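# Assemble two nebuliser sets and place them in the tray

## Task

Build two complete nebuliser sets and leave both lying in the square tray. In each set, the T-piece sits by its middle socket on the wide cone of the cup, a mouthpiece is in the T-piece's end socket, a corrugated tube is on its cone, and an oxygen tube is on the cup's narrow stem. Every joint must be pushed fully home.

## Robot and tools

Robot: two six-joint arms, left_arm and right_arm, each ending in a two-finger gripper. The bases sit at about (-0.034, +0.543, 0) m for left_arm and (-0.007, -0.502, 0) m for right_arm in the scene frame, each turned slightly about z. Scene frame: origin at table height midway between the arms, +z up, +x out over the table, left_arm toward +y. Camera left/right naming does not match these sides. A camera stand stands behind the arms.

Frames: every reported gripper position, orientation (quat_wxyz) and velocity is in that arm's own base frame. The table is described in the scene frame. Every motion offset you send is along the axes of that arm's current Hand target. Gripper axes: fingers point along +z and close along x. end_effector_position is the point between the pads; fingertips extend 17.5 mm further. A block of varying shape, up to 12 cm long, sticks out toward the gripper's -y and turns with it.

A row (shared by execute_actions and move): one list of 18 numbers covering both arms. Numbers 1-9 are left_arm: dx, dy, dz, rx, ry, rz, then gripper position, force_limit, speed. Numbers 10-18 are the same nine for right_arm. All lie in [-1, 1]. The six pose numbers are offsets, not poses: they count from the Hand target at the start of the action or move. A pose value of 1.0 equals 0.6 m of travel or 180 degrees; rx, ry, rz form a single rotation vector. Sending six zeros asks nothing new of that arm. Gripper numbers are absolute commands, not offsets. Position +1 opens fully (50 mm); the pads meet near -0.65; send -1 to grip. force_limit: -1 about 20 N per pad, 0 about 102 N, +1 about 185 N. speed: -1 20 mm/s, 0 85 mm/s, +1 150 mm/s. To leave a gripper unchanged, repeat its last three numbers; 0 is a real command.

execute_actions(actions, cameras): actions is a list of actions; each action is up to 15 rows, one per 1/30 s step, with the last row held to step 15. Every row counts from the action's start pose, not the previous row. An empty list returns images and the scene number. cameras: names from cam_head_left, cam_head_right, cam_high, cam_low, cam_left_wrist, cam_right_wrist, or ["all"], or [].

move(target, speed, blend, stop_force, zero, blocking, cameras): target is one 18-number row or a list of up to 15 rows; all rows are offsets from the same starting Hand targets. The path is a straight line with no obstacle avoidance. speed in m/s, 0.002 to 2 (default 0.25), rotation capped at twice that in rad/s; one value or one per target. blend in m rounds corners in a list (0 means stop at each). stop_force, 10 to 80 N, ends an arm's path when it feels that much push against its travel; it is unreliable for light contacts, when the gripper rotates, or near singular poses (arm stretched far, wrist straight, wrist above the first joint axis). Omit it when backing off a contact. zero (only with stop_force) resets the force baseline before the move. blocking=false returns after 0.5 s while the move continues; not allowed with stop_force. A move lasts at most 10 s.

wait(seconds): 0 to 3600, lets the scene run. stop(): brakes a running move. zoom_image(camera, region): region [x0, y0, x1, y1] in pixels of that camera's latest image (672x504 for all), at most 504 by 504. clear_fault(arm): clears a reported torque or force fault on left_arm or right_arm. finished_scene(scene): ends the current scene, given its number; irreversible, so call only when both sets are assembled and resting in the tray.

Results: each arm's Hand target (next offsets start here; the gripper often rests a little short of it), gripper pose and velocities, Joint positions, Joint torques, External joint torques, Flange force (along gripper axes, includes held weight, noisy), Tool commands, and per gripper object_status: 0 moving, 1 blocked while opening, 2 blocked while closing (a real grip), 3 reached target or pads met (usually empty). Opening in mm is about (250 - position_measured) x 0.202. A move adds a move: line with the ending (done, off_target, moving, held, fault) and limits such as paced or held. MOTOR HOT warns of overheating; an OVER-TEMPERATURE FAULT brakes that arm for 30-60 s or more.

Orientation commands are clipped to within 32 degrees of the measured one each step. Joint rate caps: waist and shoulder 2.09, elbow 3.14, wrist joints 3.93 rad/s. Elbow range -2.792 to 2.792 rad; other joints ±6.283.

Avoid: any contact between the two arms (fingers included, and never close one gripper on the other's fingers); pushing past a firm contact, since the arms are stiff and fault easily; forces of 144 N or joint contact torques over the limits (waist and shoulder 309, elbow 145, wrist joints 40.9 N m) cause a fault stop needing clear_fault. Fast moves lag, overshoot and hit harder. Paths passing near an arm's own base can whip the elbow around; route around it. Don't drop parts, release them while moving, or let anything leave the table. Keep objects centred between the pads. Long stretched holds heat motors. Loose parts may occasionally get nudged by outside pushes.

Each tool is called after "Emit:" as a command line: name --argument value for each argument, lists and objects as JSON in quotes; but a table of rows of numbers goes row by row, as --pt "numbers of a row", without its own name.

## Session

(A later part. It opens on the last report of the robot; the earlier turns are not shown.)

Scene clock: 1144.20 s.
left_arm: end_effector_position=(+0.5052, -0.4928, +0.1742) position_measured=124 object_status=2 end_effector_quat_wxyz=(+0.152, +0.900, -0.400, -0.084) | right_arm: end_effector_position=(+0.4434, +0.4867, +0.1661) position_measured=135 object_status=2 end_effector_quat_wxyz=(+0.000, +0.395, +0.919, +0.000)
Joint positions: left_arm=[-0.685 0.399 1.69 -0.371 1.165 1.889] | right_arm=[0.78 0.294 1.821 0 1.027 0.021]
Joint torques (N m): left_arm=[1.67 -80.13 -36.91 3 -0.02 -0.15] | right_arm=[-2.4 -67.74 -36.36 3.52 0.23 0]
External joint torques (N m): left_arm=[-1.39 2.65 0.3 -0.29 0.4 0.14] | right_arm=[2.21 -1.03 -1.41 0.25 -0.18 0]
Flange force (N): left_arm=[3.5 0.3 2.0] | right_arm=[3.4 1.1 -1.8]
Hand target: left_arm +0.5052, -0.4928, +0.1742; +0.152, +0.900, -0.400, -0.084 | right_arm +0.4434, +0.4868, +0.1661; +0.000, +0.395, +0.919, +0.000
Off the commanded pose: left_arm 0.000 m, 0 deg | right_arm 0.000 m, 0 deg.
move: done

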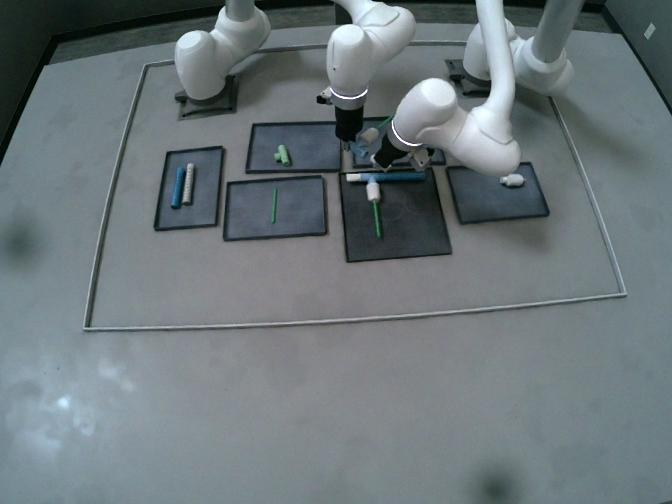

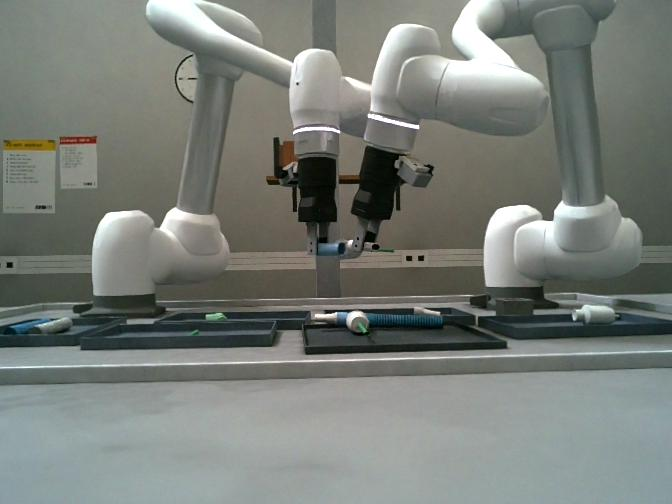

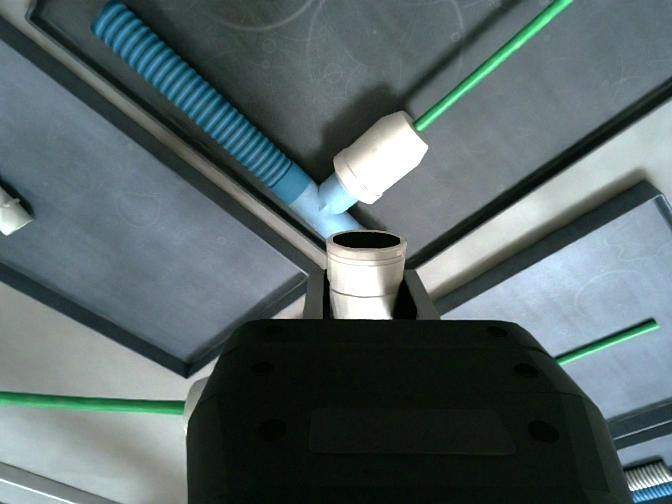

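Emit:
move --target '[0,0.0004,0.0025,0.039,0,0,-1,0,-0.5,0,0,0,0,0,0,-1,-0.2,-0.5]' --speed 0.25 --cameras '["all"]'

Emit:
zoom_image --camera "cam_low" --region '[300, 220, 390, 280]'

Emit:
zoom_image --camera "cam_high" --region '[340, 130, 400, 175]'

Scene clock: 1155.93 s.
left_arm: end_effector_position=(+0.5046, -0.4932, +0.1728) position_measured=124 object_status=2 end_effector_quat_wxyz=(+0.097, +0.908, -0.404, -0.060) | right_arm: end_effector_position=(+0.4434, +0.4868, +0.1661) position_measured=135 object_status=2 end_effector_quat_wxyz=(+0.000, +0.395, +0.919, +0.000)
Joint positions: left_arm=[-0.732 0.383 1.695 -0.245 1.13 1.789] | right_arm=[0.78 0.294 1.821 0 1.027 0.021]
Joint torques (N m): left_arm=[2.15 -78.76 -37.47 3.41 -0.21 -0.14] | right_arm=[-2.22 -67.07 -36.44 3.53 0.24 0.01]
External joint torques (N m): left_arm=[-2.34 2.36 0.31 -0.27 0.42 0.13] | right_arm=[1.83 -1.86 -1.35 0.23 -0.19 -0.01]
Flange force (N): left_arm=[3.3 2.1 2.0] | right_arm=[2.8 -0.2 -2.5]
Hand target: left_arm +0.5046, -0.4933, +0.1729; +0.097, +0.908, -0.404, -0.060 | right_arm +0.4434, +0.4868, +0.1661; +0.000, +0.395, +0.919, +0.000
Off the commanded pose: left_arm 0.000 m, 0 deg | right_arm 0.000 m, 0 deg.
move: done

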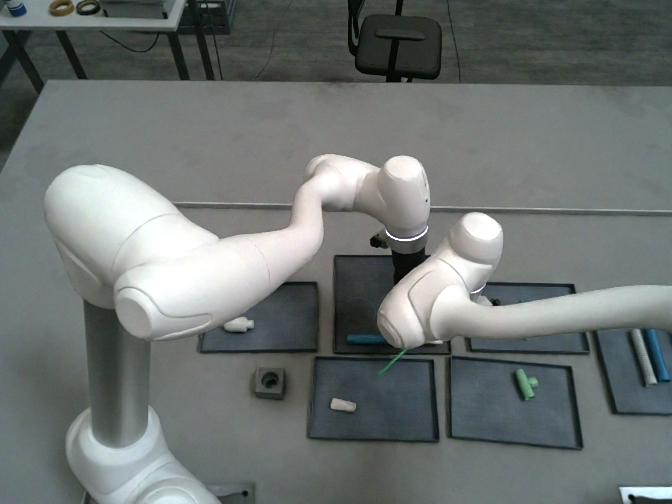

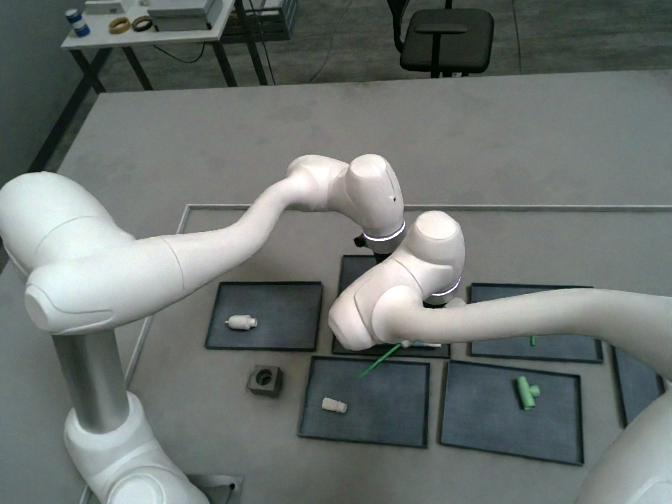

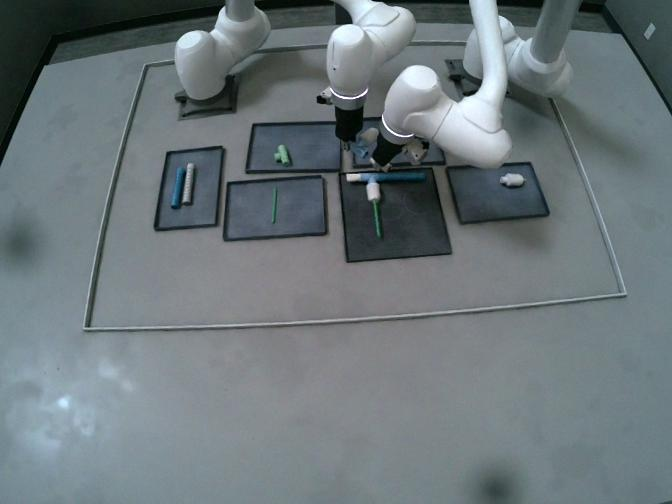

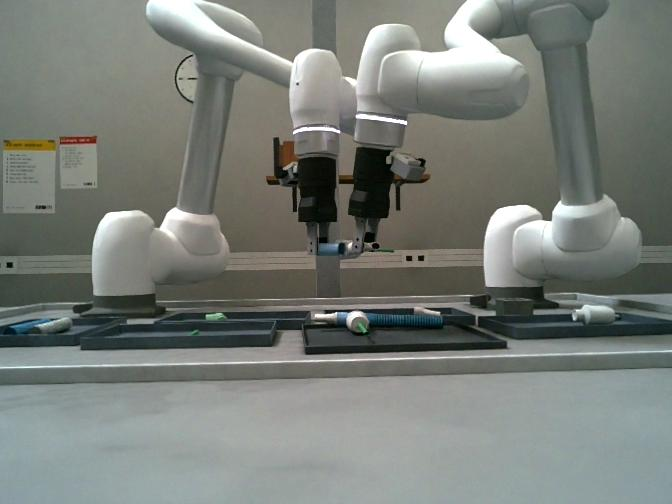

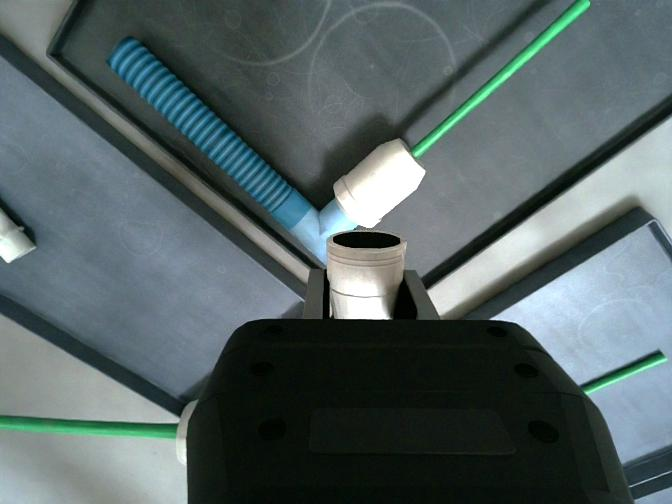

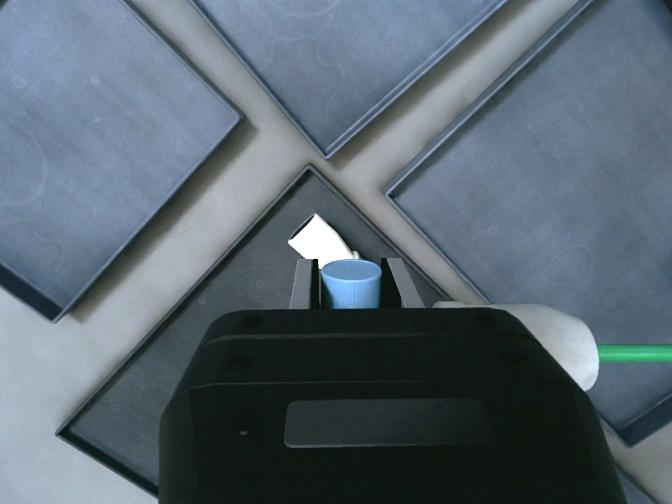

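Scaled by 5.600 from the camera's image (finer frame: 960x720).

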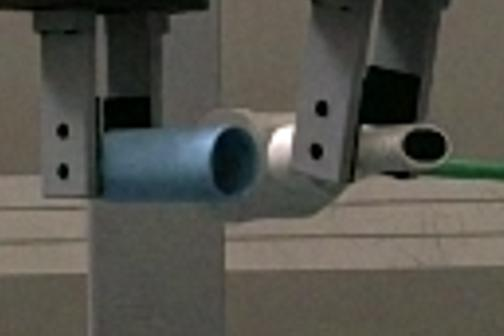

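Scaled by 8.400 from the camera's image (finer frame: 960x720).

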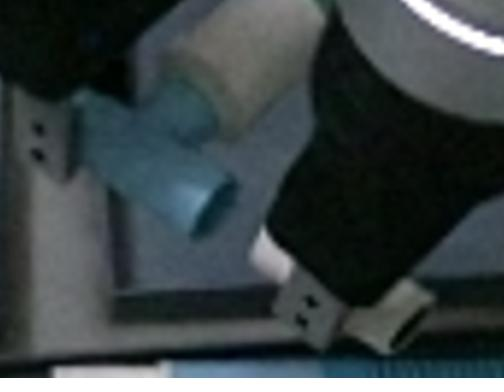

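Emit:
move --pt "0.002 0.0154 0.0075 0 0 0 -1 0 -0.5 0 0 0 0 0 0 -1 -0.2 -0.5" --pt "0.002 0.097 0.0247 0 0 0 -1 0 -0.5 0 0 0 0 0 0 -1 -0.2 -0.5" --speed '[0.05,0.015]' --blend '[0.003,0]' --stop_force 12 --cameras '["cam_low","cam_high","cam_right_wrist"]'

Emit:
zoom_image --camera "cam_low" --region '[300, 220, 390, 280]'

Emit:
zoom_image --camera "cam_high" --region '[340, 130, 400, 175]'

Scene clock: 1170.87 s.
left_arm: end_effector_position=(+0.4805, -0.5163, +0.1709) position_measured=124 object_status=2 end_effector_quat_wxyz=(+0.097, +0.908, -0.404, -0.060) | right_arm: end_effector_position=(+0.4434, +0.4868, +0.1661) position_measured=135 object_status=2 end_effector_quat_wxyz=(+0.000, +0.395, +0.919, +0.000)
Joint positions: left_arm=[-0.779 0.38 1.703 -0.25 1.115 1.747] | right_arm=[0.78 0.294 1.821 0 1.027 0.021]
Joint torques (N m): left_arm=[-5.65 -76.73 -33.29 1.48 1.57 -0.02] | right_arm=[-5.95 -68.81 -43.37 2.46 -2.88 0.25]
External joint torques (N m): left_arm=[5.27 0.77 -3.86 1.65 -1.39 0.02] | right_arm=[5.46 0.53 5.8 1.29 2.94 -0.25]
Flange force (N): left_arm=[7.9 -7.6 -2.9] | right_arm=[7.3 -9.2 0.5]
Hand target: left_arm +0.4806, -0.5163, +0.1709; +0.097, +0.908, -0.404, -0.060 (not the last commanded pose) | right_arm +0.4434, +0.4868, +0.1661; +0.000, +0.395, +0.919, +0.000
Off the commanded pose: left_arm 0.027 m, 0 deg | right_arm 0.000 m, 0 deg.
move: contact (left_arm); path passed 1 of 2 targets
Images, in order (width x height): cam_high 672x504, cam_low 672x504, cam_right_wrist 672x504.

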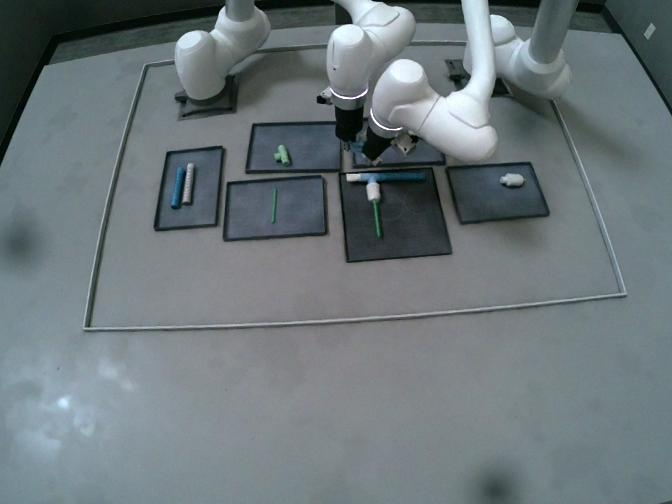

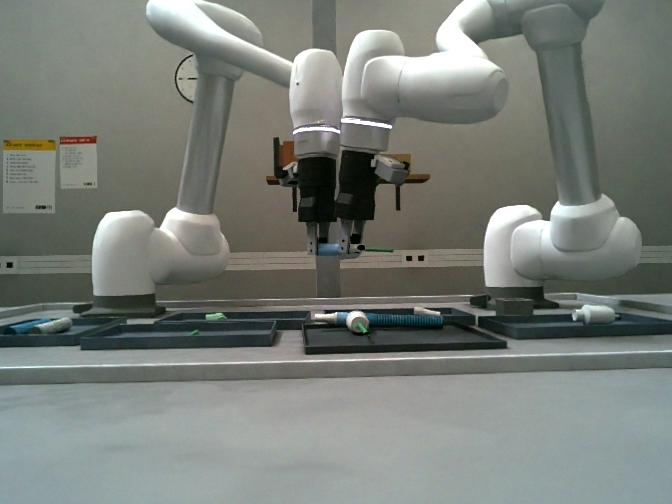

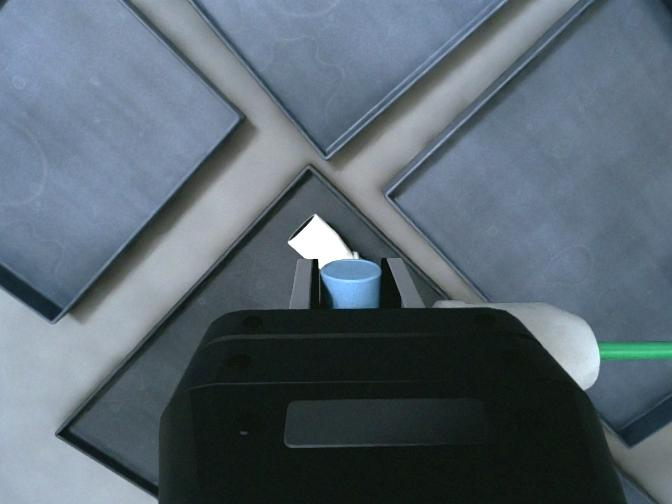

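Scaled by 5.600 from the camera's image (finer frame: 960x720).

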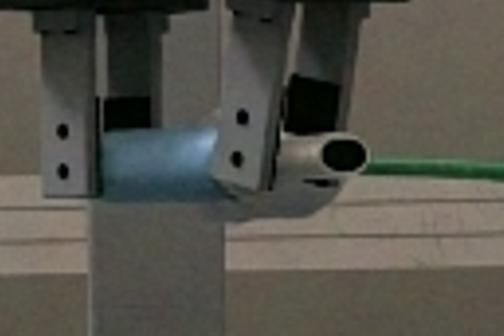

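Scaled by 8.400 from the camera's image (finer frame: 960x720).

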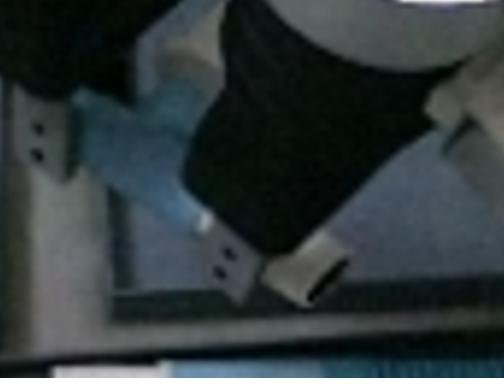

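Emit:
move --target '[0,0.05,0.0117,0,0,0,-1,0,-0.5,0,0,0,0,0,0,-1,-0.2,-0.5]' --speed 0.012 --stop_force 20

Emit:
move --target '[0,0.05,0.0117,0,0,0,-1,0,-0.5,0,0,0,0,0,0,-1,-0.2,-0.5]' --speed 0.012 --stop_force 20 --cameras '["cam_low","cam_high"]'

Emit:
zoom_image --camera "cam_low" --region '[300, 220, 390, 280]'

Emit:
zoom_image --camera "cam_high" --region '[340, 130, 400, 175]'

Scene clock: 1177.17 s.
left_arm: end_effector_position=(+0.4768, -0.5197, +0.1709) position_measured=124 object_status=2 end_effector_quat_wxyz=(+0.097, +0.908, -0.404, -0.060) | right_arm: end_effector_position=(+0.4434, +0.4868, +0.1661) position_measured=135 object_status=2 end_effector_quat_wxyz=(+0.000, +0.395, +0.919, +0.000)
Joint positions: left_arm=[-0.786 0.38 1.705 -0.25 1.113 1.74] | right_arm=[0.78 0.294 1.821 0 1.027 0.021]
Joint torques (N m): left_arm=[-20.76 -76.61 -32.07 -3.64 2.84 0.07] | right_arm=[-7.33 -69.08 -55.57 2.15 -9.29 0.19]
External joint torques (N m): left_arm=[20.8 0.56 -5.11 6.78 -2.66 -0.08] | right_arm=[6.98 0.09 17.74 1.63 9.34 -0.19]
Flange force (N): left_arm=[8.6 -28.8 -8.0] | right_arm=[8.1 -29.8 -0.4]
Hand target: left_arm +0.4768, -0.5197, +0.1709; +0.097, +0.908, -0.404, -0.060 (not the last commanded pose) | right_arm +0.4434, +0.4868, +0.1661; +0.000, +0.395, +0.919, +0.000
Off the commanded pose: left_arm 0.026 m, 0 deg | right_arm 0.000 m, 0 deg.
move: contact (left_arm)

Scene clock: 1177.93 s.
left_arm: end_effector_position=(+0.4751, -0.5212, +0.1709) position_measured=124 object_status=2 end_effector_quat_wxyz=(+0.097, +0.908, -0.404, -0.060) | right_arm: end_effector_position=(+0.4433, +0.4867, +0.1660) position_measured=135 object_status=2 end_effector_quat_wxyz=(+0.000, +0.395, +0.919, +0.000)
Joint positions: left_arm=[-0.789 0.379 1.705 -0.25 1.112 1.737] | right_arm=[0.78 0.294 1.821 0 1.027 0.021]
Joint torques (N m): left_arm=[-40.13 -76.04 -31.02 -10.36 4.06 0.1] | right_arm=[-8.36 -69.32 -71.21 2.02 -17.57 0.17]
External joint torques (N m): left_arm=[39.75 0.51 -5.94 13.46 -3.87 -0.1] | right_arm=[8.2 0.75 33.52 1.75 17.62 -0.17]
Flange force (N): left_arm=[8.7 -54.9 -14.2] | right_arm=[8.2 -55.3 -0.1]
Hand target: left_arm +0.4751, -0.5212, +0.1709; +0.097, +0.908, -0.404, -0.060 (not the last commanded pose) | right_arm +0.4434, +0.4868, +0.1661; +0.000, +0.395, +0.919, +0.000
Off the commanded pose: left_arm 0.029 m, 0 deg | right_arm 0.000 m, 0 deg.
move: contact (left_arm)
Images, in order (width x height): cam_high 672x504, cam_low 672x504.

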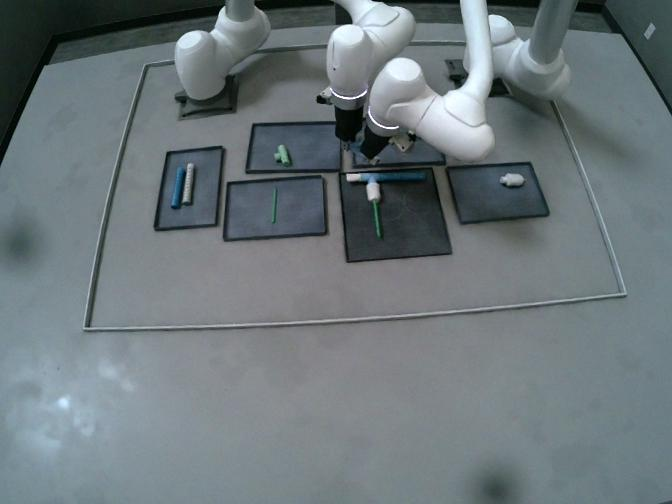

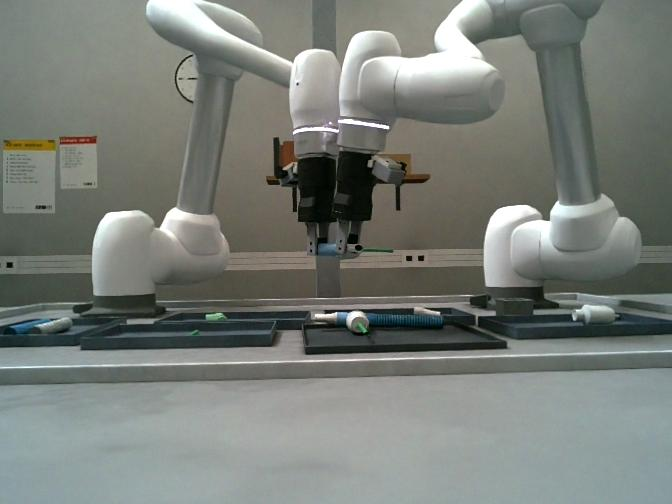

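Scaled by 5.600 from the camera's image (finer frame: 960x720).

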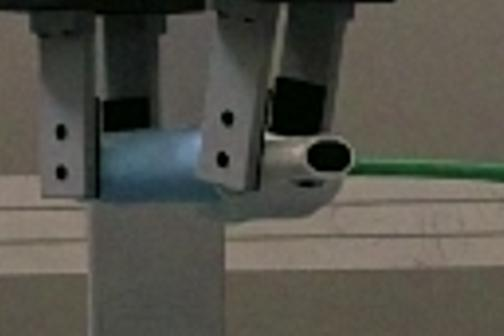

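Scaled by 8.400 from the camera's image (finer frame: 960x720).

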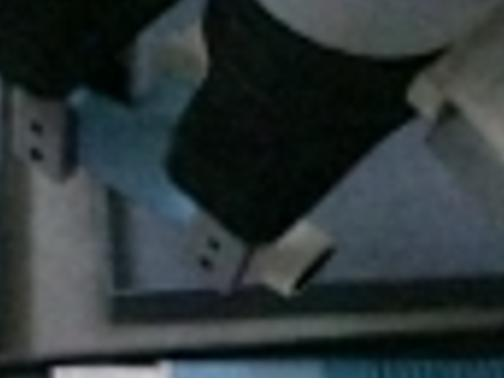

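Emit:
move --target '[0,0.05,0.0117,0,0,0,-1,0,-0.5,0,0,0,0,0,0,-1,-0.2,-0.5]' --speed 0.01 --stop_force 25

Emit:
move --target '[0,-0.05,-0.0117,0,0,0,-1,0,-0.5,0,0,0,0,0,0,-1,-0.2,-0.5]' --speed 0.015 --stop_force 80 --cameras '["cam_low","cam_high"]'

Scene clock: 1181.83 s.
left_arm: end_effector_position=(+0.4740, -0.5222, +0.1708) position_measured=124 object_status=2 end_effector_quat_wxyz=(+0.097, +0.908, -0.404, -0.059) | right_arm: end_effector_position=(+0.4434, +0.4868, +0.1661) position_measured=135 object_status=2 end_effector_quat_wxyz=(+0.000, +0.395, +0.919, +0.000)
Joint positions: left_arm=[-0.791 0.379 1.705 -0.25 1.111 1.735] | right_arm=[0.78 0.294 1.821 0 1.027 0.021]
Joint torques (N m): left_arm=[-62.46 -76.31 -30.11 -18.22 5.56 0.11] | right_arm=[-10.45 -68.99 -89.55 1.81 -27.32 0.29]
External joint torques (N m): left_arm=[62.36 0.51 -6.97 21.35 -5.38 -0.11] | right_arm=[10.51 -0.15 51.85 1.96 27.38 -0.29]
Flange force (N): left_arm=[9.1 -86.1 -21.5] | right_arm=[9.2 -87.3 -1.5]
Hand target: left_arm +0.4740, -0.5222, +0.1708; +0.097, +0.908, -0.404, -0.059 (not the last commanded pose) | right_arm +0.4434, +0.4868, +0.1661; +0.000, +0.395, +0.919, +0.000
Off the commanded pose: left_arm 0.029 m, 0 deg | right_arm 0.000 m, 0 deg.
move: contact (left_arm)

Scene clock: 1182.97 s.
left_arm: end_effector_position=(+0.4771, -0.5193, +0.1709) position_measured=124 object_status=2 end_effector_quat_wxyz=(+0.097, +0.908, -0.404, -0.060) | right_arm: end_effector_position=(+0.4434, +0.4868, +0.1661) position_measured=135 object_status=2 end_effector_quat_wxyz=(+0.000, +0.395, +0.919, +0.000)
Joint positions: left_arm=[-0.785 0.38 1.704 -0.25 1.113 1.741] | right_arm=[0.78 0.294 1.821 0 1.027 0.021]
Joint torques (N m): left_arm=[4.12 -77.23 -33.34 4.92 1.3 0.08] | right_arm=[-6.14 -68.78 -34.92 2.22 1.42 0.24]
External joint torques (N m): left_arm=[-4.23 1.6 -3.67 -1.79 -1.12 -0.08] | right_arm=[5.75 0.47 -2.74 1.53 -1.38 -0.24]
Flange force (N): left_arm=[9.4 5.5 1.2] | right_arm=[8.8 5.1 0.3]
Hand target: left_arm +0.4771, -0.5193, +0.1709; +0.097, +0.908, -0.404, -0.060 (not the last commanded pose) | right_arm +0.4434, +0.4868, +0.1661; +0.000, +0.395, +0.919, +0.000
Off the commanded pose: left_arm 0.027 m, 0 deg | right_arm 0.000 m, 0 deg.
move: contact (left_arm)
Images, in order (width x height): cam_high 672x504, cam_low 672x504.

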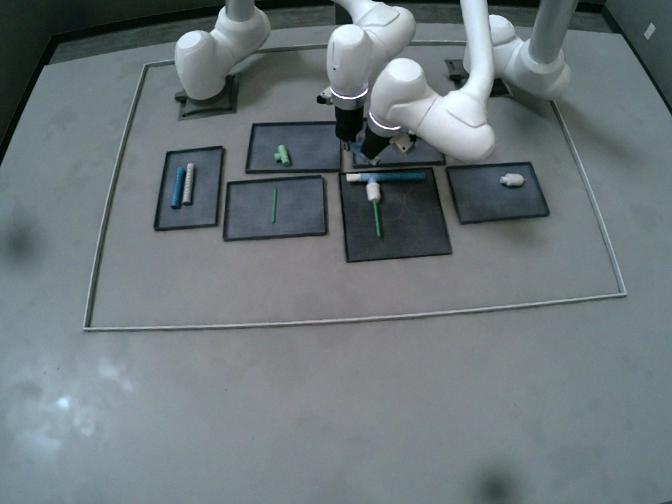

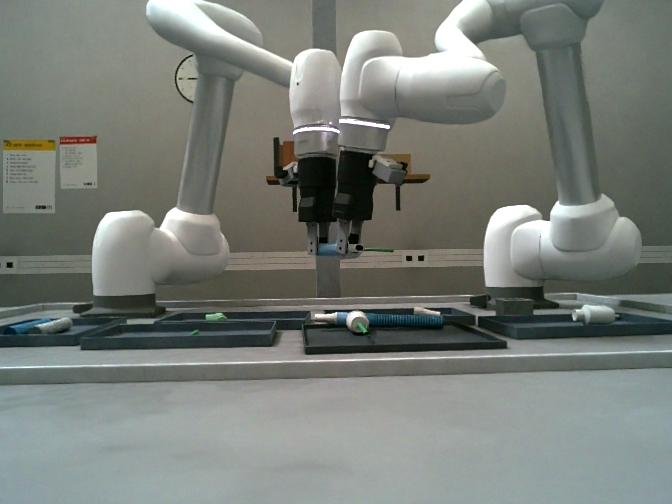

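Emit:
move --target '[0,-0.02,-0.0047,0,0,0,-1,0,-0.5,0,0,0,0,0,0,-1,-0.2,-0.5]' --speed 0.01 --stop_force 25 --cameras '["cam_low"]'

Emit:
zoom_image --camera "cam_low" --region '[300, 220, 390, 280]'

Scene clock: 1186.57 s.
left_arm: end_effector_position=(+0.4782, -0.5184, +0.1710) position_measured=124 object_status=2 end_effector_quat_wxyz=(+0.097, +0.908, -0.404, -0.060) | right_arm: end_effector_position=(+0.4434, +0.4868, +0.1661) position_measured=135 object_status=2 end_effector_quat_wxyz=(+0.000, +0.395, +0.919, +0.000)
Joint positions: left_arm=[-0.783 0.38 1.704 -0.25 1.114 1.743] | right_arm=[0.78 0.294 1.821 0 1.027 0.021]
Joint torques (N m): left_arm=[27.48 -77.59 -34.65 12.9 -0.23 0.02] | right_arm=[-4.58 -68.35 -16.01 2.37 11.35 0.26]
External joint torques (N m): left_arm=[-27.58 1.85 -2.44 -9.77 0.41 -0.02] | right_arm=[4.27 -0.57 -21.77 1.39 -11.29 -0.26]
Flange force (N): left_arm=[9.5 37.5 9.0] | right_arm=[8.7 35.6 -0.3]
Hand target: left_arm +0.4782, -0.5184, +0.1710; +0.097, +0.908, -0.404, -0.060 (not the last commanded pose) | right_arm +0.4434, +0.4868, +0.1661; +0.000, +0.395, +0.919, +0.000
Off the commanded pose: left_arm 0.011 m, 0 deg | right_arm 0.000 m, 0 deg.
move: contact (left_arm)

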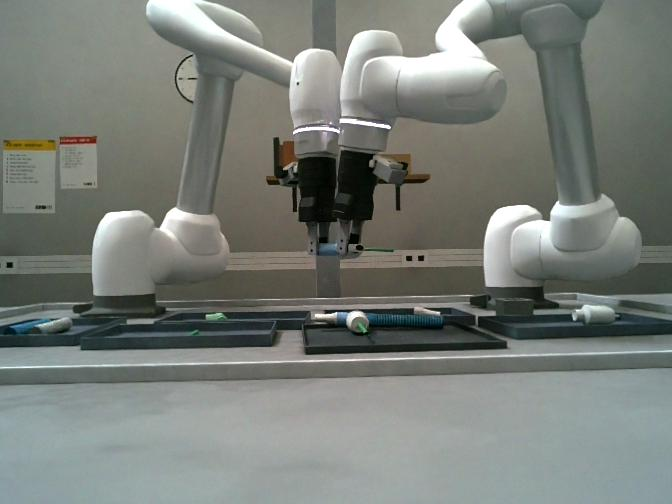

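Scaled by 5.600 from the camera's image (finer frame: 960x720).

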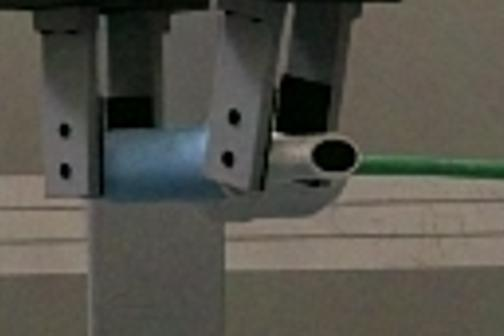

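Emit:
move --target '[0,0.05,0.0117,0,0,0,-1,0,-0.5,0,0,0,0,0,0,-1,-0.2,-0.5]' --speed 0.012 --stop_force 80

Emit:
move --target '[0,0.05,0.0117,0,0,0,-1,0,-0.5,0,0,0,0,0,0,-1,-0.2,-0.5]' --speed 0.01 --stop_force 45

Emit:
move --target '[0,-0.0062,-0.0015,0,0,0,-1,0,-0.5,0,0,0,0,0,0,-1,-0.2,-0.5]' --speed 0.02

Scene clock: 1191.93 s.
left_arm: end_effector_position=(+0.4750, -0.5212, +0.1709) position_measured=124 object_status=2 end_effector_quat_wxyz=(+0.097, +0.908, -0.404, -0.060) | right_arm: end_effector_position=(+0.4433, +0.4867, +0.1660) position_measured=135 object_status=2 end_effector_quat_wxyz=(+0.000, +0.395, +0.919, +0.000)
Joint positions: left_arm=[-0.789 0.379 1.705 -0.25 1.112 1.737] | right_arm=[0.78 0.294 1.821 0 1.027 0.021]
Joint torques (N m): left_arm=[-39.37 -76.79 -31.28 -10.15 4.25 0.07] | right_arm=[-9.28 -68.36 -70.15 1.91 -17.22 0.24]
External joint torques (N m): left_arm=[39.29 1.23 -5.62 13.27 -4.06 -0.07] | right_arm=[8.91 -0.24 32.43 1.85 17.27 -0.24]
Flange force (N): left_arm=[9.0 -54.5 -12.9] | right_arm=[9.2 -54.8 -1.3]
Hand target: left_arm +0.4750, -0.5212, +0.1709; +0.097, +0.908, -0.404, -0.060 (not the last commanded pose) | right_arm +0.4434, +0.4868, +0.1661; +0.000, +0.395, +0.919, +0.000
Off the commanded pose: left_arm 0.027 m, 0 deg | right_arm 0.000 m, 0 deg.
move: contact (left_arm)

Scene clock: 1193.00 s.
left_arm: end_effector_position=(+0.4732, -0.5228, +0.1709) position_measured=124 object_status=2 end_effector_quat_wxyz=(+0.097, +0.908, -0.404, -0.059) | right_arm: end_effector_position=(+0.4434, +0.4868, +0.1661) position_measured=135 object_status=2 end_effector_quat_wxyz=(+0.000, +0.395, +0.919, +0.000)
Joint positions: left_arm=[-0.793 0.379 1.706 -0.25 1.111 1.733] | right_arm=[0.78 0.294 1.821 0 1.027 0.021]
Joint torques (N m): left_arm=[-75.98 -76.09 -29.38 -22.83 6.66 0.15] | right_arm=[-11.72 -69.06 -100.19 1.55 -32.98 0.23]
External joint torques (N m): left_arm=[76.08 0.54 -7.5 25.95 -6.49 -0.15] | right_arm=[11.57 0.4 62.48 2.22 33.03 -0.23]
Flange force (N): left_arm=[9.1 -105.0 -25.4] | right_arm=[9.6 -104.4 -1.4]
Hand target: left_arm +0.4732, -0.5228, +0.1709; +0.097, +0.908, -0.404, -0.059 (not the last commanded pose) | right_arm +0.4434, +0.4868, +0.1661; +0.000, +0.395, +0.919, +0.000
Off the commanded pose: left_arm 0.028 m, 0 deg | right_arm 0.000 m, 0 deg.
move: contact (left_arm)

Scene clock: 1193.50 s.
left_arm: end_effector_position=(+0.4759, -0.5204, +0.1709) position_measured=124 object_status=2 end_effector_quat_wxyz=(+0.097, +0.908, -0.404, -0.059) | right_arm: end_effector_position=(+0.4436, +0.4870, +0.1662) position_measured=135 object_status=2 end_effector_quat_wxyz=(+0.000, +0.395, +0.919, +0.000)
Joint positions: left_arm=[-0.788 0.379 1.705 -0.25 1.112 1.738] | right_arm=[0.78 0.294 1.821 0 1.027 0.021]
Joint torques (N m): left_arm=[-20.83 -77.01 -32.01 -4.58 3.21 0.1] | right_arm=[-7.68 -68.37 -57 1.98 -10.33 0.23]
External joint torques (N m): left_arm=[20.64 1.39 -5.01 7.7 -3.03 -0.11] | right_arm=[7.64 -0.57 19.13 1.81 10.37 -0.23]
Flange force (N): left_arm=[9.5 -28.8 -6.9] | right_arm=[8.9 -32.9 -1.5]
Hand target: left_arm +0.4761, -0.5203, +0.1709; +0.097, +0.908, -0.404, -0.059 | right_arm +0.4434, +0.4868, +0.1661; +0.000, +0.395, +0.919, +0.000
Off the commanded pose: left_arm 0.000 m, 0 deg | right_arm 0.000 m, 0 deg.
move: done

Emit:
move --target '[0,-0.0024,-0.0006,0,0,0,-1,0,-0.5,0,0,0,0,0,0,-1,-0.2,-0.5]' --speed 0.02

Emit:
execute_actions --actions '[[[0,0,0,0,0,0,-1,0,-0.5,0,0,0,0,0,0,0.406,-0.2,-0.5]]]' --cameras '["cam_low","cam_high"]'

Emit:
zoom_image --camera "cam_low" --region '[290, 210, 390, 280]'

Scene clock: 1206.13 s.
left_arm: end_effector_position=(+0.4771, -0.5193, +0.1709) position_measured=124 object_status=2 end_effector_quat_wxyz=(+0.097, +0.908, -0.404, -0.059) | right_arm: end_effector_position=(+0.4434, +0.4868, +0.1661) position_measured=135 object_status=2 end_effector_quat_wxyz=(+0.000, +0.395, +0.919, +0.000)
Joint positions: left_arm=[-0.785 0.379 1.704 -0.25 1.113 1.74] | right_arm=[0.78 0.294 1.821 0 1.027 0.021]
Joint torques (N m): left_arm=[6.44 -77.69 -33.66 5.6 1.16 0.02] | right_arm=[-5.84 -68.24 -33.03 2.28 2.37 0.24]
External joint torques (N m): left_arm=[-6.52 1.86 -3.44 -2.47 -0.98 -0.03] | right_arm=[5.62 -0.46 -4.7 1.49 -2.32 -0.24]
Flange force (N): left_arm=[9.5 8.5 2.2] | right_arm=[8.7 7.1 -0.6]
Hand target: left_arm +0.4772, -0.5193, +0.1709; +0.097, +0.908, -0.404, -0.059 | right_arm +0.4434, +0.4868, +0.1661; +0.000, +0.395, +0.919, +0.000
Off the commanded pose: left_arm 0.000 m, 0 deg | right_arm 0.000 m, 0 deg.
move: done

Scene clock: 1206.83 s.
left_arm: end_effector_position=(+0.4772, -0.5193, +0.1709) position_measured=124 object_status=2 end_effector_quat_wxyz=(+0.097, +0.908, -0.404, -0.059) | right_arm: end_effector_position=(+0.4434, +0.4868, +0.1661) position_measured=92 object_status=3 end_effector_quat_wxyz=(+0.000, +0.395, +0.919, +0.000)
Joint positions: left_arm=[-0.785 0.379 1.704 -0.249 1.113 1.74] | right_arm=[0.78 0.294 1.821 0 1.027 0.021]
Joint torques (N m): left_arm=[1.59 -78.75 -37.54 3.38 -0.21 -0.15] | right_arm=[-1.99 -67.24 -36.09 3.52 0.21 0]
External joint torques (N m): left_arm=[-1.84 2.82 0.32 -0.25 0.39 0.14] | right_arm=[1.85 -1.46 -1.68 0.26 -0.17 0]
Flange force (N): left_arm=[3.7 1.4 2.3] | right_arm=[2.9 1.1 -2.5]
Hand target: left_arm +0.4772, -0.5193, +0.1709; +0.097, +0.908, -0.404, -0.059 | right_arm +0.4434, +0.4868, +0.1661; +0.000, +0.395, +0.919, +0.000
Off the commanded pose: left_arm 0.000 m, 0 deg | right_arm 0.000 m, 0 deg.
Images, in order (width x height): cam_high 672x504, cam_low 672x504.

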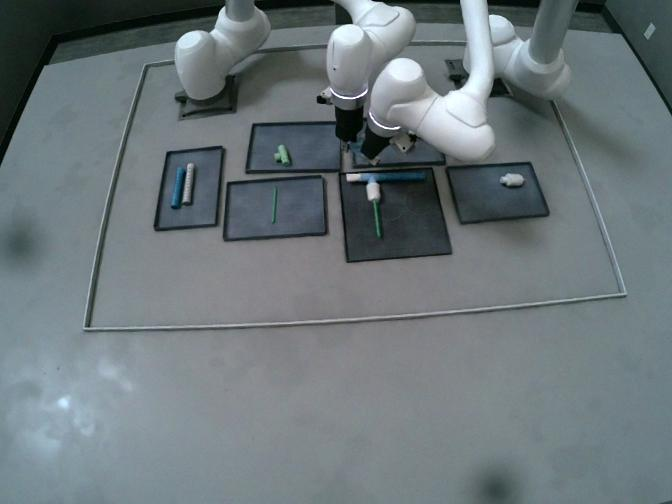

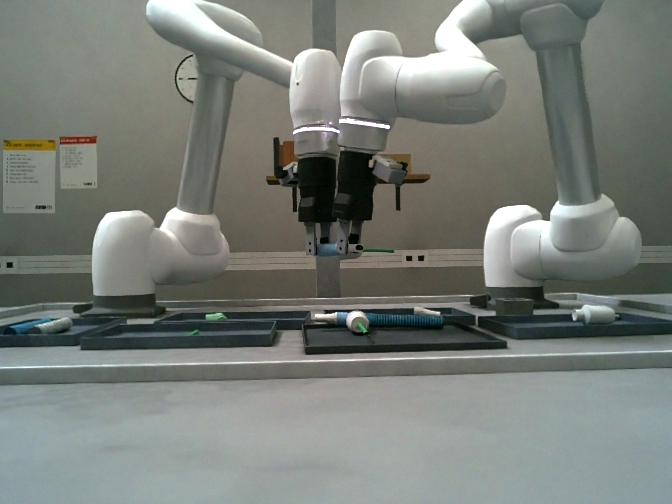

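Scaled by 5.040 from the camera's image (finer frame: 960x720).

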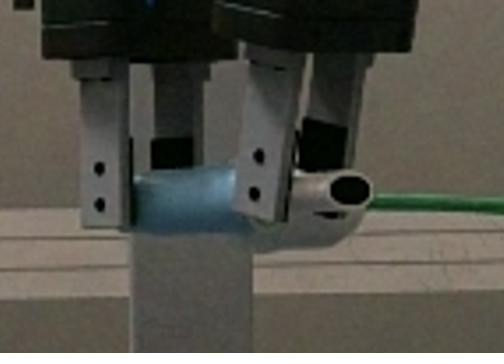

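Emit:
move --pt "0 0 0 0 0 0 -1 0 -0.5 0 0 -0.18 0 0 0 0.406 -0.2 -0.5" --pt "0 0 0 0 0 0 -1 0 -0.5 -0.3 -0.34 -0.1 0 0 -0.37 0.406 -0.2 -0.5" --pt "0 0 0 0 0 0 -1 0 -0.5 -0.64 -0.673 0.0253 0 0 -0.7454 0.406 -0.2 -0.5" --speed 0.4 --blend '[0.03,0.05,0]' --cameras '["cam_right_wrist","cam_low"]'

Emit:
zoom_image --camera "cam_low" --region '[290, 210, 390, 280]'

Scene clock: 1215.87 s.
left_arm: end_effector_position=(+0.4772, -0.5193, +0.1709) position_measured=124 object_status=2 end_effector_quat_wxyz=(+0.097, +0.908, -0.404, -0.059) | right_arm: end_effector_position=(+0.4146, -0.0697, +0.1512) position_measured=92 object_status=3 end_effector_quat_wxyz=(+0.000, +0.693, -0.721, +0.000)
Joint positions: left_arm=[-0.785 0.379 1.704 -0.249 1.113 1.74] | right_arm=[-0.248 -0.052 2.254 -0.001 0.939 -3.349]
Joint torques (N m): left_arm=[1.52 -78.82 -37.57 3.37 -0.2 -0.16] | right_arm=[-2.19 -28.34 -34 3.33 0.09 0.05]
External joint torques (N m): left_arm=[-1.5 3.05 0.61 -0.24 0.38 0.16] | right_arm=[2.12 -1.73 -1.79 0.26 -0.16 -0.05]
Flange force (N): left_arm=[3.4 0.9 2.6] | right_arm=[-4.8 -0.9 -3.7]
Hand target: left_arm +0.4772, -0.5193, +0.1709; +0.097, +0.908, -0.404, -0.059 | right_arm +0.4147, -0.0697, +0.1512; +0.000, +0.693, -0.721, +0.000
Off the commanded pose: left_arm 0.000 m, 0 deg | right_arm 0.000 m, 0 deg.
move: done
Images, in order (width x height): cam_low 672x504, cam_right_wrist 672x504.

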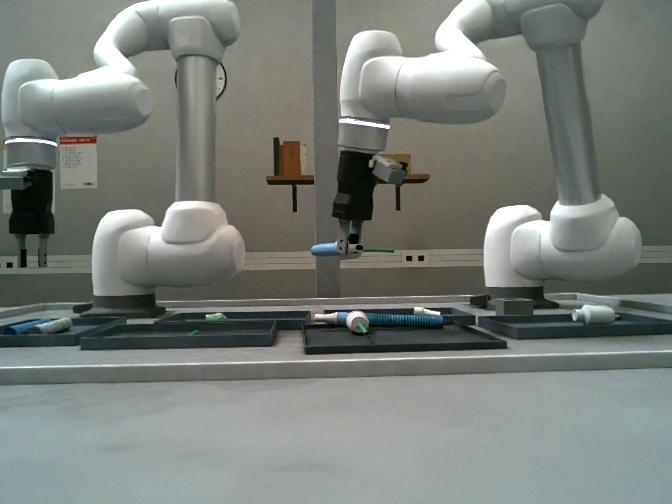

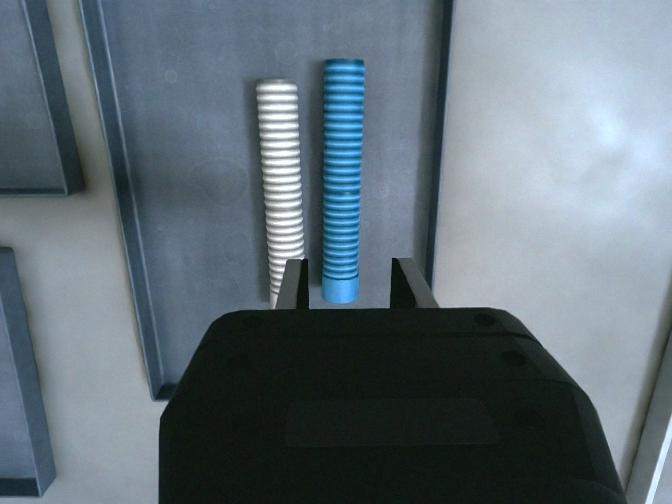

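Scaled by 5.040 from the camera's image (finer frame: 960x720).

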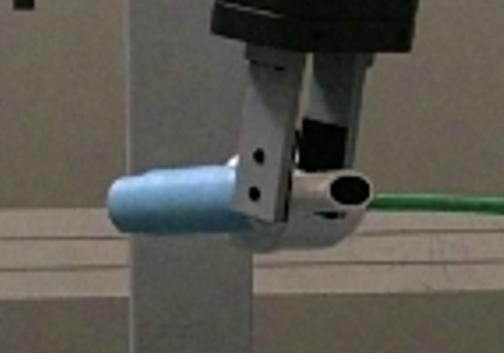

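Emit:
move --pt "0 0 0 0 0 0 -1 0 -0.5 -0.0025 0.0158 0.165 0 0 0.0032 0.5 -0.2 -0.5" --pt "0 0 0 0 0 0 -1 0 -0.5 -0.0025 0.0158 0.2112 0 0 0.0032 0.5 -0.2 -0.5" --speed '[0.25,0.05]' --blend '[0.005,0]' --cameras '["cam_right_wrist"]'

Emit:
execute_actions --actions '[[[0,0,0,0,0,0,-1,0,-0.5,0,0,0,0,0,0,-1,-0.2,-0.5]],[[0,0,0,0,0,0,-1,0,-0.5,0,0,0,0,0,0,-1,-0.2,-0.5]]]' --cameras '["cam_right_wrist"]'

Scene clock: 1224.83 s.
left_arm: end_effector_position=(+0.4772, -0.5193, +0.1709) position_measured=124 object_status=2 end_effector_quat_wxyz=(+0.097, +0.908, -0.404, -0.059) | right_arm: end_effector_position=(+0.4052, -0.0680, +0.0245) position_measured=78 object_status=3 end_effector_quat_wxyz=(+0.000, +0.689, -0.725, +0.000)
Joint positions: left_arm=[-0.785 0.379 1.704 -0.249 1.113 1.74] | right_arm=[-0.25 0.131 2.382 -0.001 0.629 -3.339]
Joint torques (N m): left_arm=[1.96 -78.61 -37.49 3.35 -0.23 -0.17] | right_arm=[-2.2 -38.38 -25 2.45 0.07 0.03]
External joint torques (N m): left_arm=[-2.09 2.9 0.19 -0.2 0.39 0.17] | right_arm=[2.1 -1.47 -1.07 0.16 -0.13 -0.03]
Flange force (N): left_arm=[4.1 1.7 2.3] | right_arm=[-5.0 -0.8 -3.2]
Hand target: left_arm +0.4772, -0.5193, +0.1709; +0.097, +0.908, -0.404, -0.059 | right_arm +0.4052, -0.0679, +0.0245; +0.000, +0.689, -0.725, +0.000
Off the commanded pose: left_arm 0.000 m, 0 deg | right_arm 0.000 m, 0 deg.
move: done

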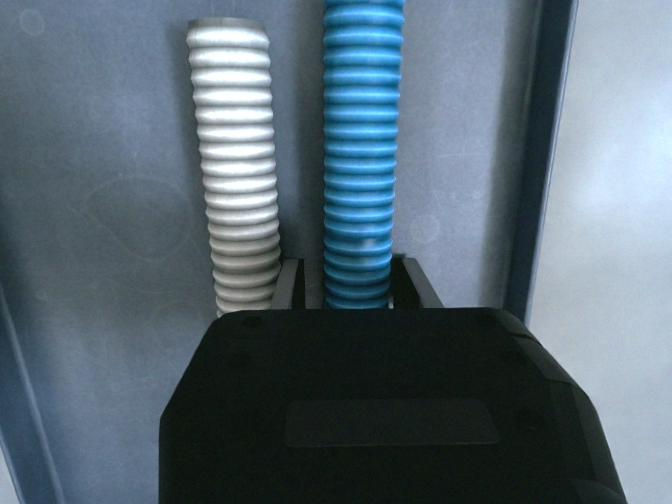

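Scene clock: 1226.03 s.
left_arm: end_effector_position=(+0.4772, -0.5193, +0.1709) position_measured=124 object_status=2 end_effector_quat_wxyz=(+0.097, +0.908, -0.404, -0.059) | right_arm: end_effector_position=(+0.4052, -0.0679, +0.0245) position_measured=140 object_status=2 end_effector_quat_wxyz=(+0.000, +0.689, -0.725, +0.000)
Joint positions: left_arm=[-0.785 0.379 1.704 -0.249 1.113 1.74] | right_arm=[-0.25 0.131 2.382 -0.001 0.629 -3.339]
Joint torques (N m): left_arm=[1.76 -78.52 -37.46 3.39 -0.21 -0.16] | right_arm=[-2.29 -38.4 -24.98 2.41 0.07 0.03]
External joint torques (N m): left_arm=[-1.78 2.69 0.39 -0.26 0.39 0.16] | right_arm=[2.4 -1.59 -1.04 0.19 -0.14 -0.03]
External joint torques at the end of the 1st action: left_arm=[-1.31 3.07 0.62 -0.23 0.38 0.14] | right_arm=[2.12 -1.63 -0.89 0.22 -0.15 -0.01]
Flange force (N): left_arm=[3.4 1.4 2.2] | right_arm=[-5.7 -0.7 -3.4]
Flange force at the end of the 1st action (N): left_arm=[3.4 0.6 2.6] | right_arm=[-5.1 -0.2 -3.3]
Hand target: left_arm +0.4772, -0.5193, +0.1709; +0.097, +0.908, -0.404, -0.059 | right_arm +0.4052, -0.0679, +0.0245; +0.000, +0.689, -0.725, +0.000
Off the commanded pose: left_arm 0.000 m, 0 deg | right_arm 0.000 m, 0 deg.

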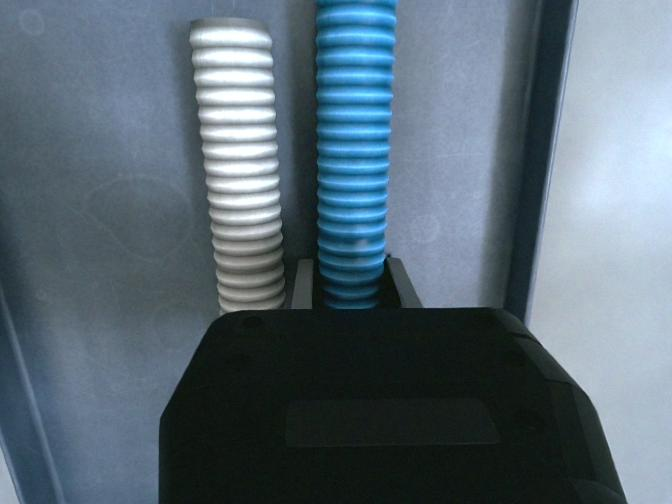

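Emit:
move --pt "0 0 0 0 0 0 -1 0 -0.5 0 0 -0.24 0 0 0 -1 -0.2 -0.5" --pt "0 0 0 0 0 0 -1 0 -0.5 -0.4 0.04 -0.28 0 0 0.37 -1 -0.2 -0.5" --pt "0 0 0 0 0 0 -1 0 -0.5 -0.8156 0.0909 -0.24 0 0 0.7428 -1 -0.2 -0.5" --speed 0.4 --blend '[0.03,0.05,0]' --cameras '["cam_right_wrist","cam_low","cam_high"]'

Emit:
zoom_image --camera "cam_low" --region '[250, 210, 370, 280]'

Emit:
zoom_image --camera "cam_high" --region '[320, 110, 400, 170]'

Scene clock: 1237.03 s.
left_arm: end_effector_position=(+0.4772, -0.5193, +0.1709) position_measured=124 object_status=2 end_effector_quat_wxyz=(+0.097, +0.908, -0.404, -0.059) | right_arm: end_effector_position=(+0.3757, +0.4237, +0.1682) position_measured=140 object_status=2 end_effector_quat_wxyz=(+0.000, +0.396, +0.918, +0.000)
Joint positions: left_arm=[-0.785 0.379 1.704 -0.249 1.113 1.74] | right_arm=[0.784 0.158 1.992 0 0.992 0.028]
Joint torques (N m): left_arm=[1.88 -78.78 -37.48 3.4 -0.24 -0.14] | right_arm=[-1.69 -52.33 -35.41 3.44 0.27 0.05]
External joint torques (N m): left_arm=[-1.68 2.73 0.37 -0.26 0.42 0.14] | right_arm=[1.48 -0.81 -1.35 0.23 -0.22 -0.05]
Flange force (N): left_arm=[3.5 1.3 2.2] | right_arm=[2.6 1.1 -1.7]
Hand target: left_arm +0.4772, -0.5193, +0.1709; +0.097, +0.908, -0.404, -0.059 | right_arm +0.3757, +0.4237, +0.1682; +0.000, +0.396, +0.918, +0.000
Off the commanded pose: left_arm 0.000 m, 0 deg | right_arm 0.000 m, 0 deg.
move: done
Images, in order (width x height): cam_high 672x504, cam_low 672x504, cam_right_wrist 672x504.

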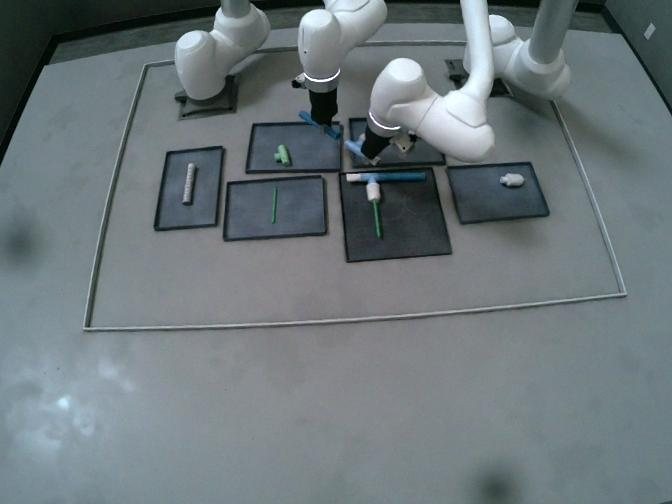

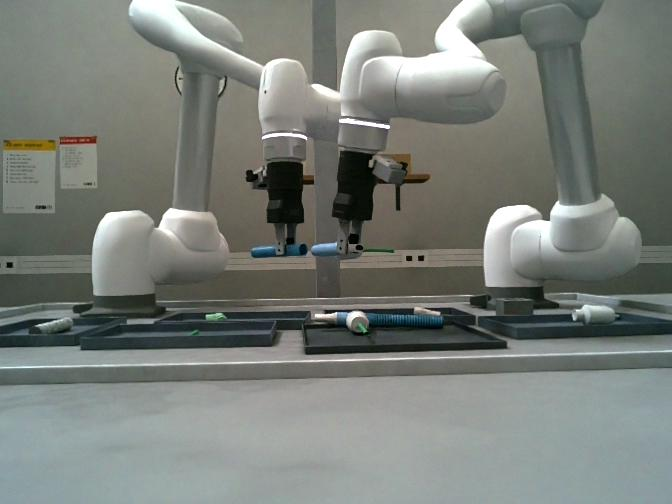

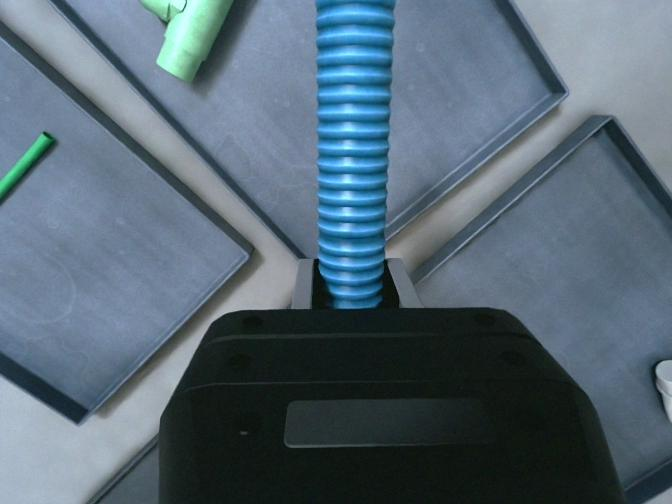

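Scaled by 4.200 from the camera's image (finer frame: 960x720).

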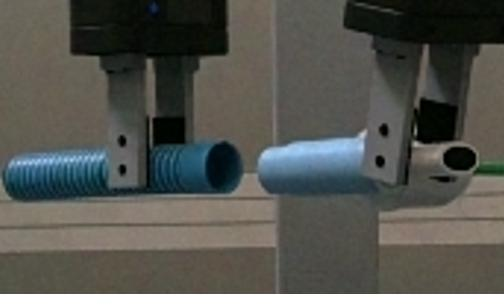

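Scaled by 6.300 from the camera's image (finer frame: 960x720).

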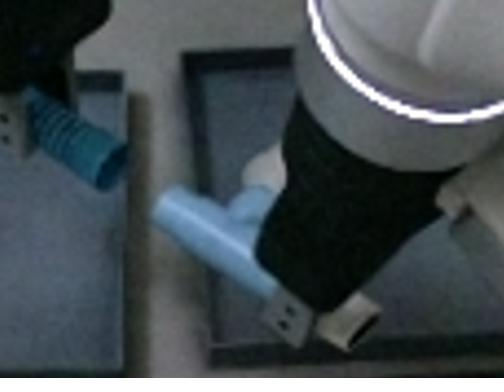

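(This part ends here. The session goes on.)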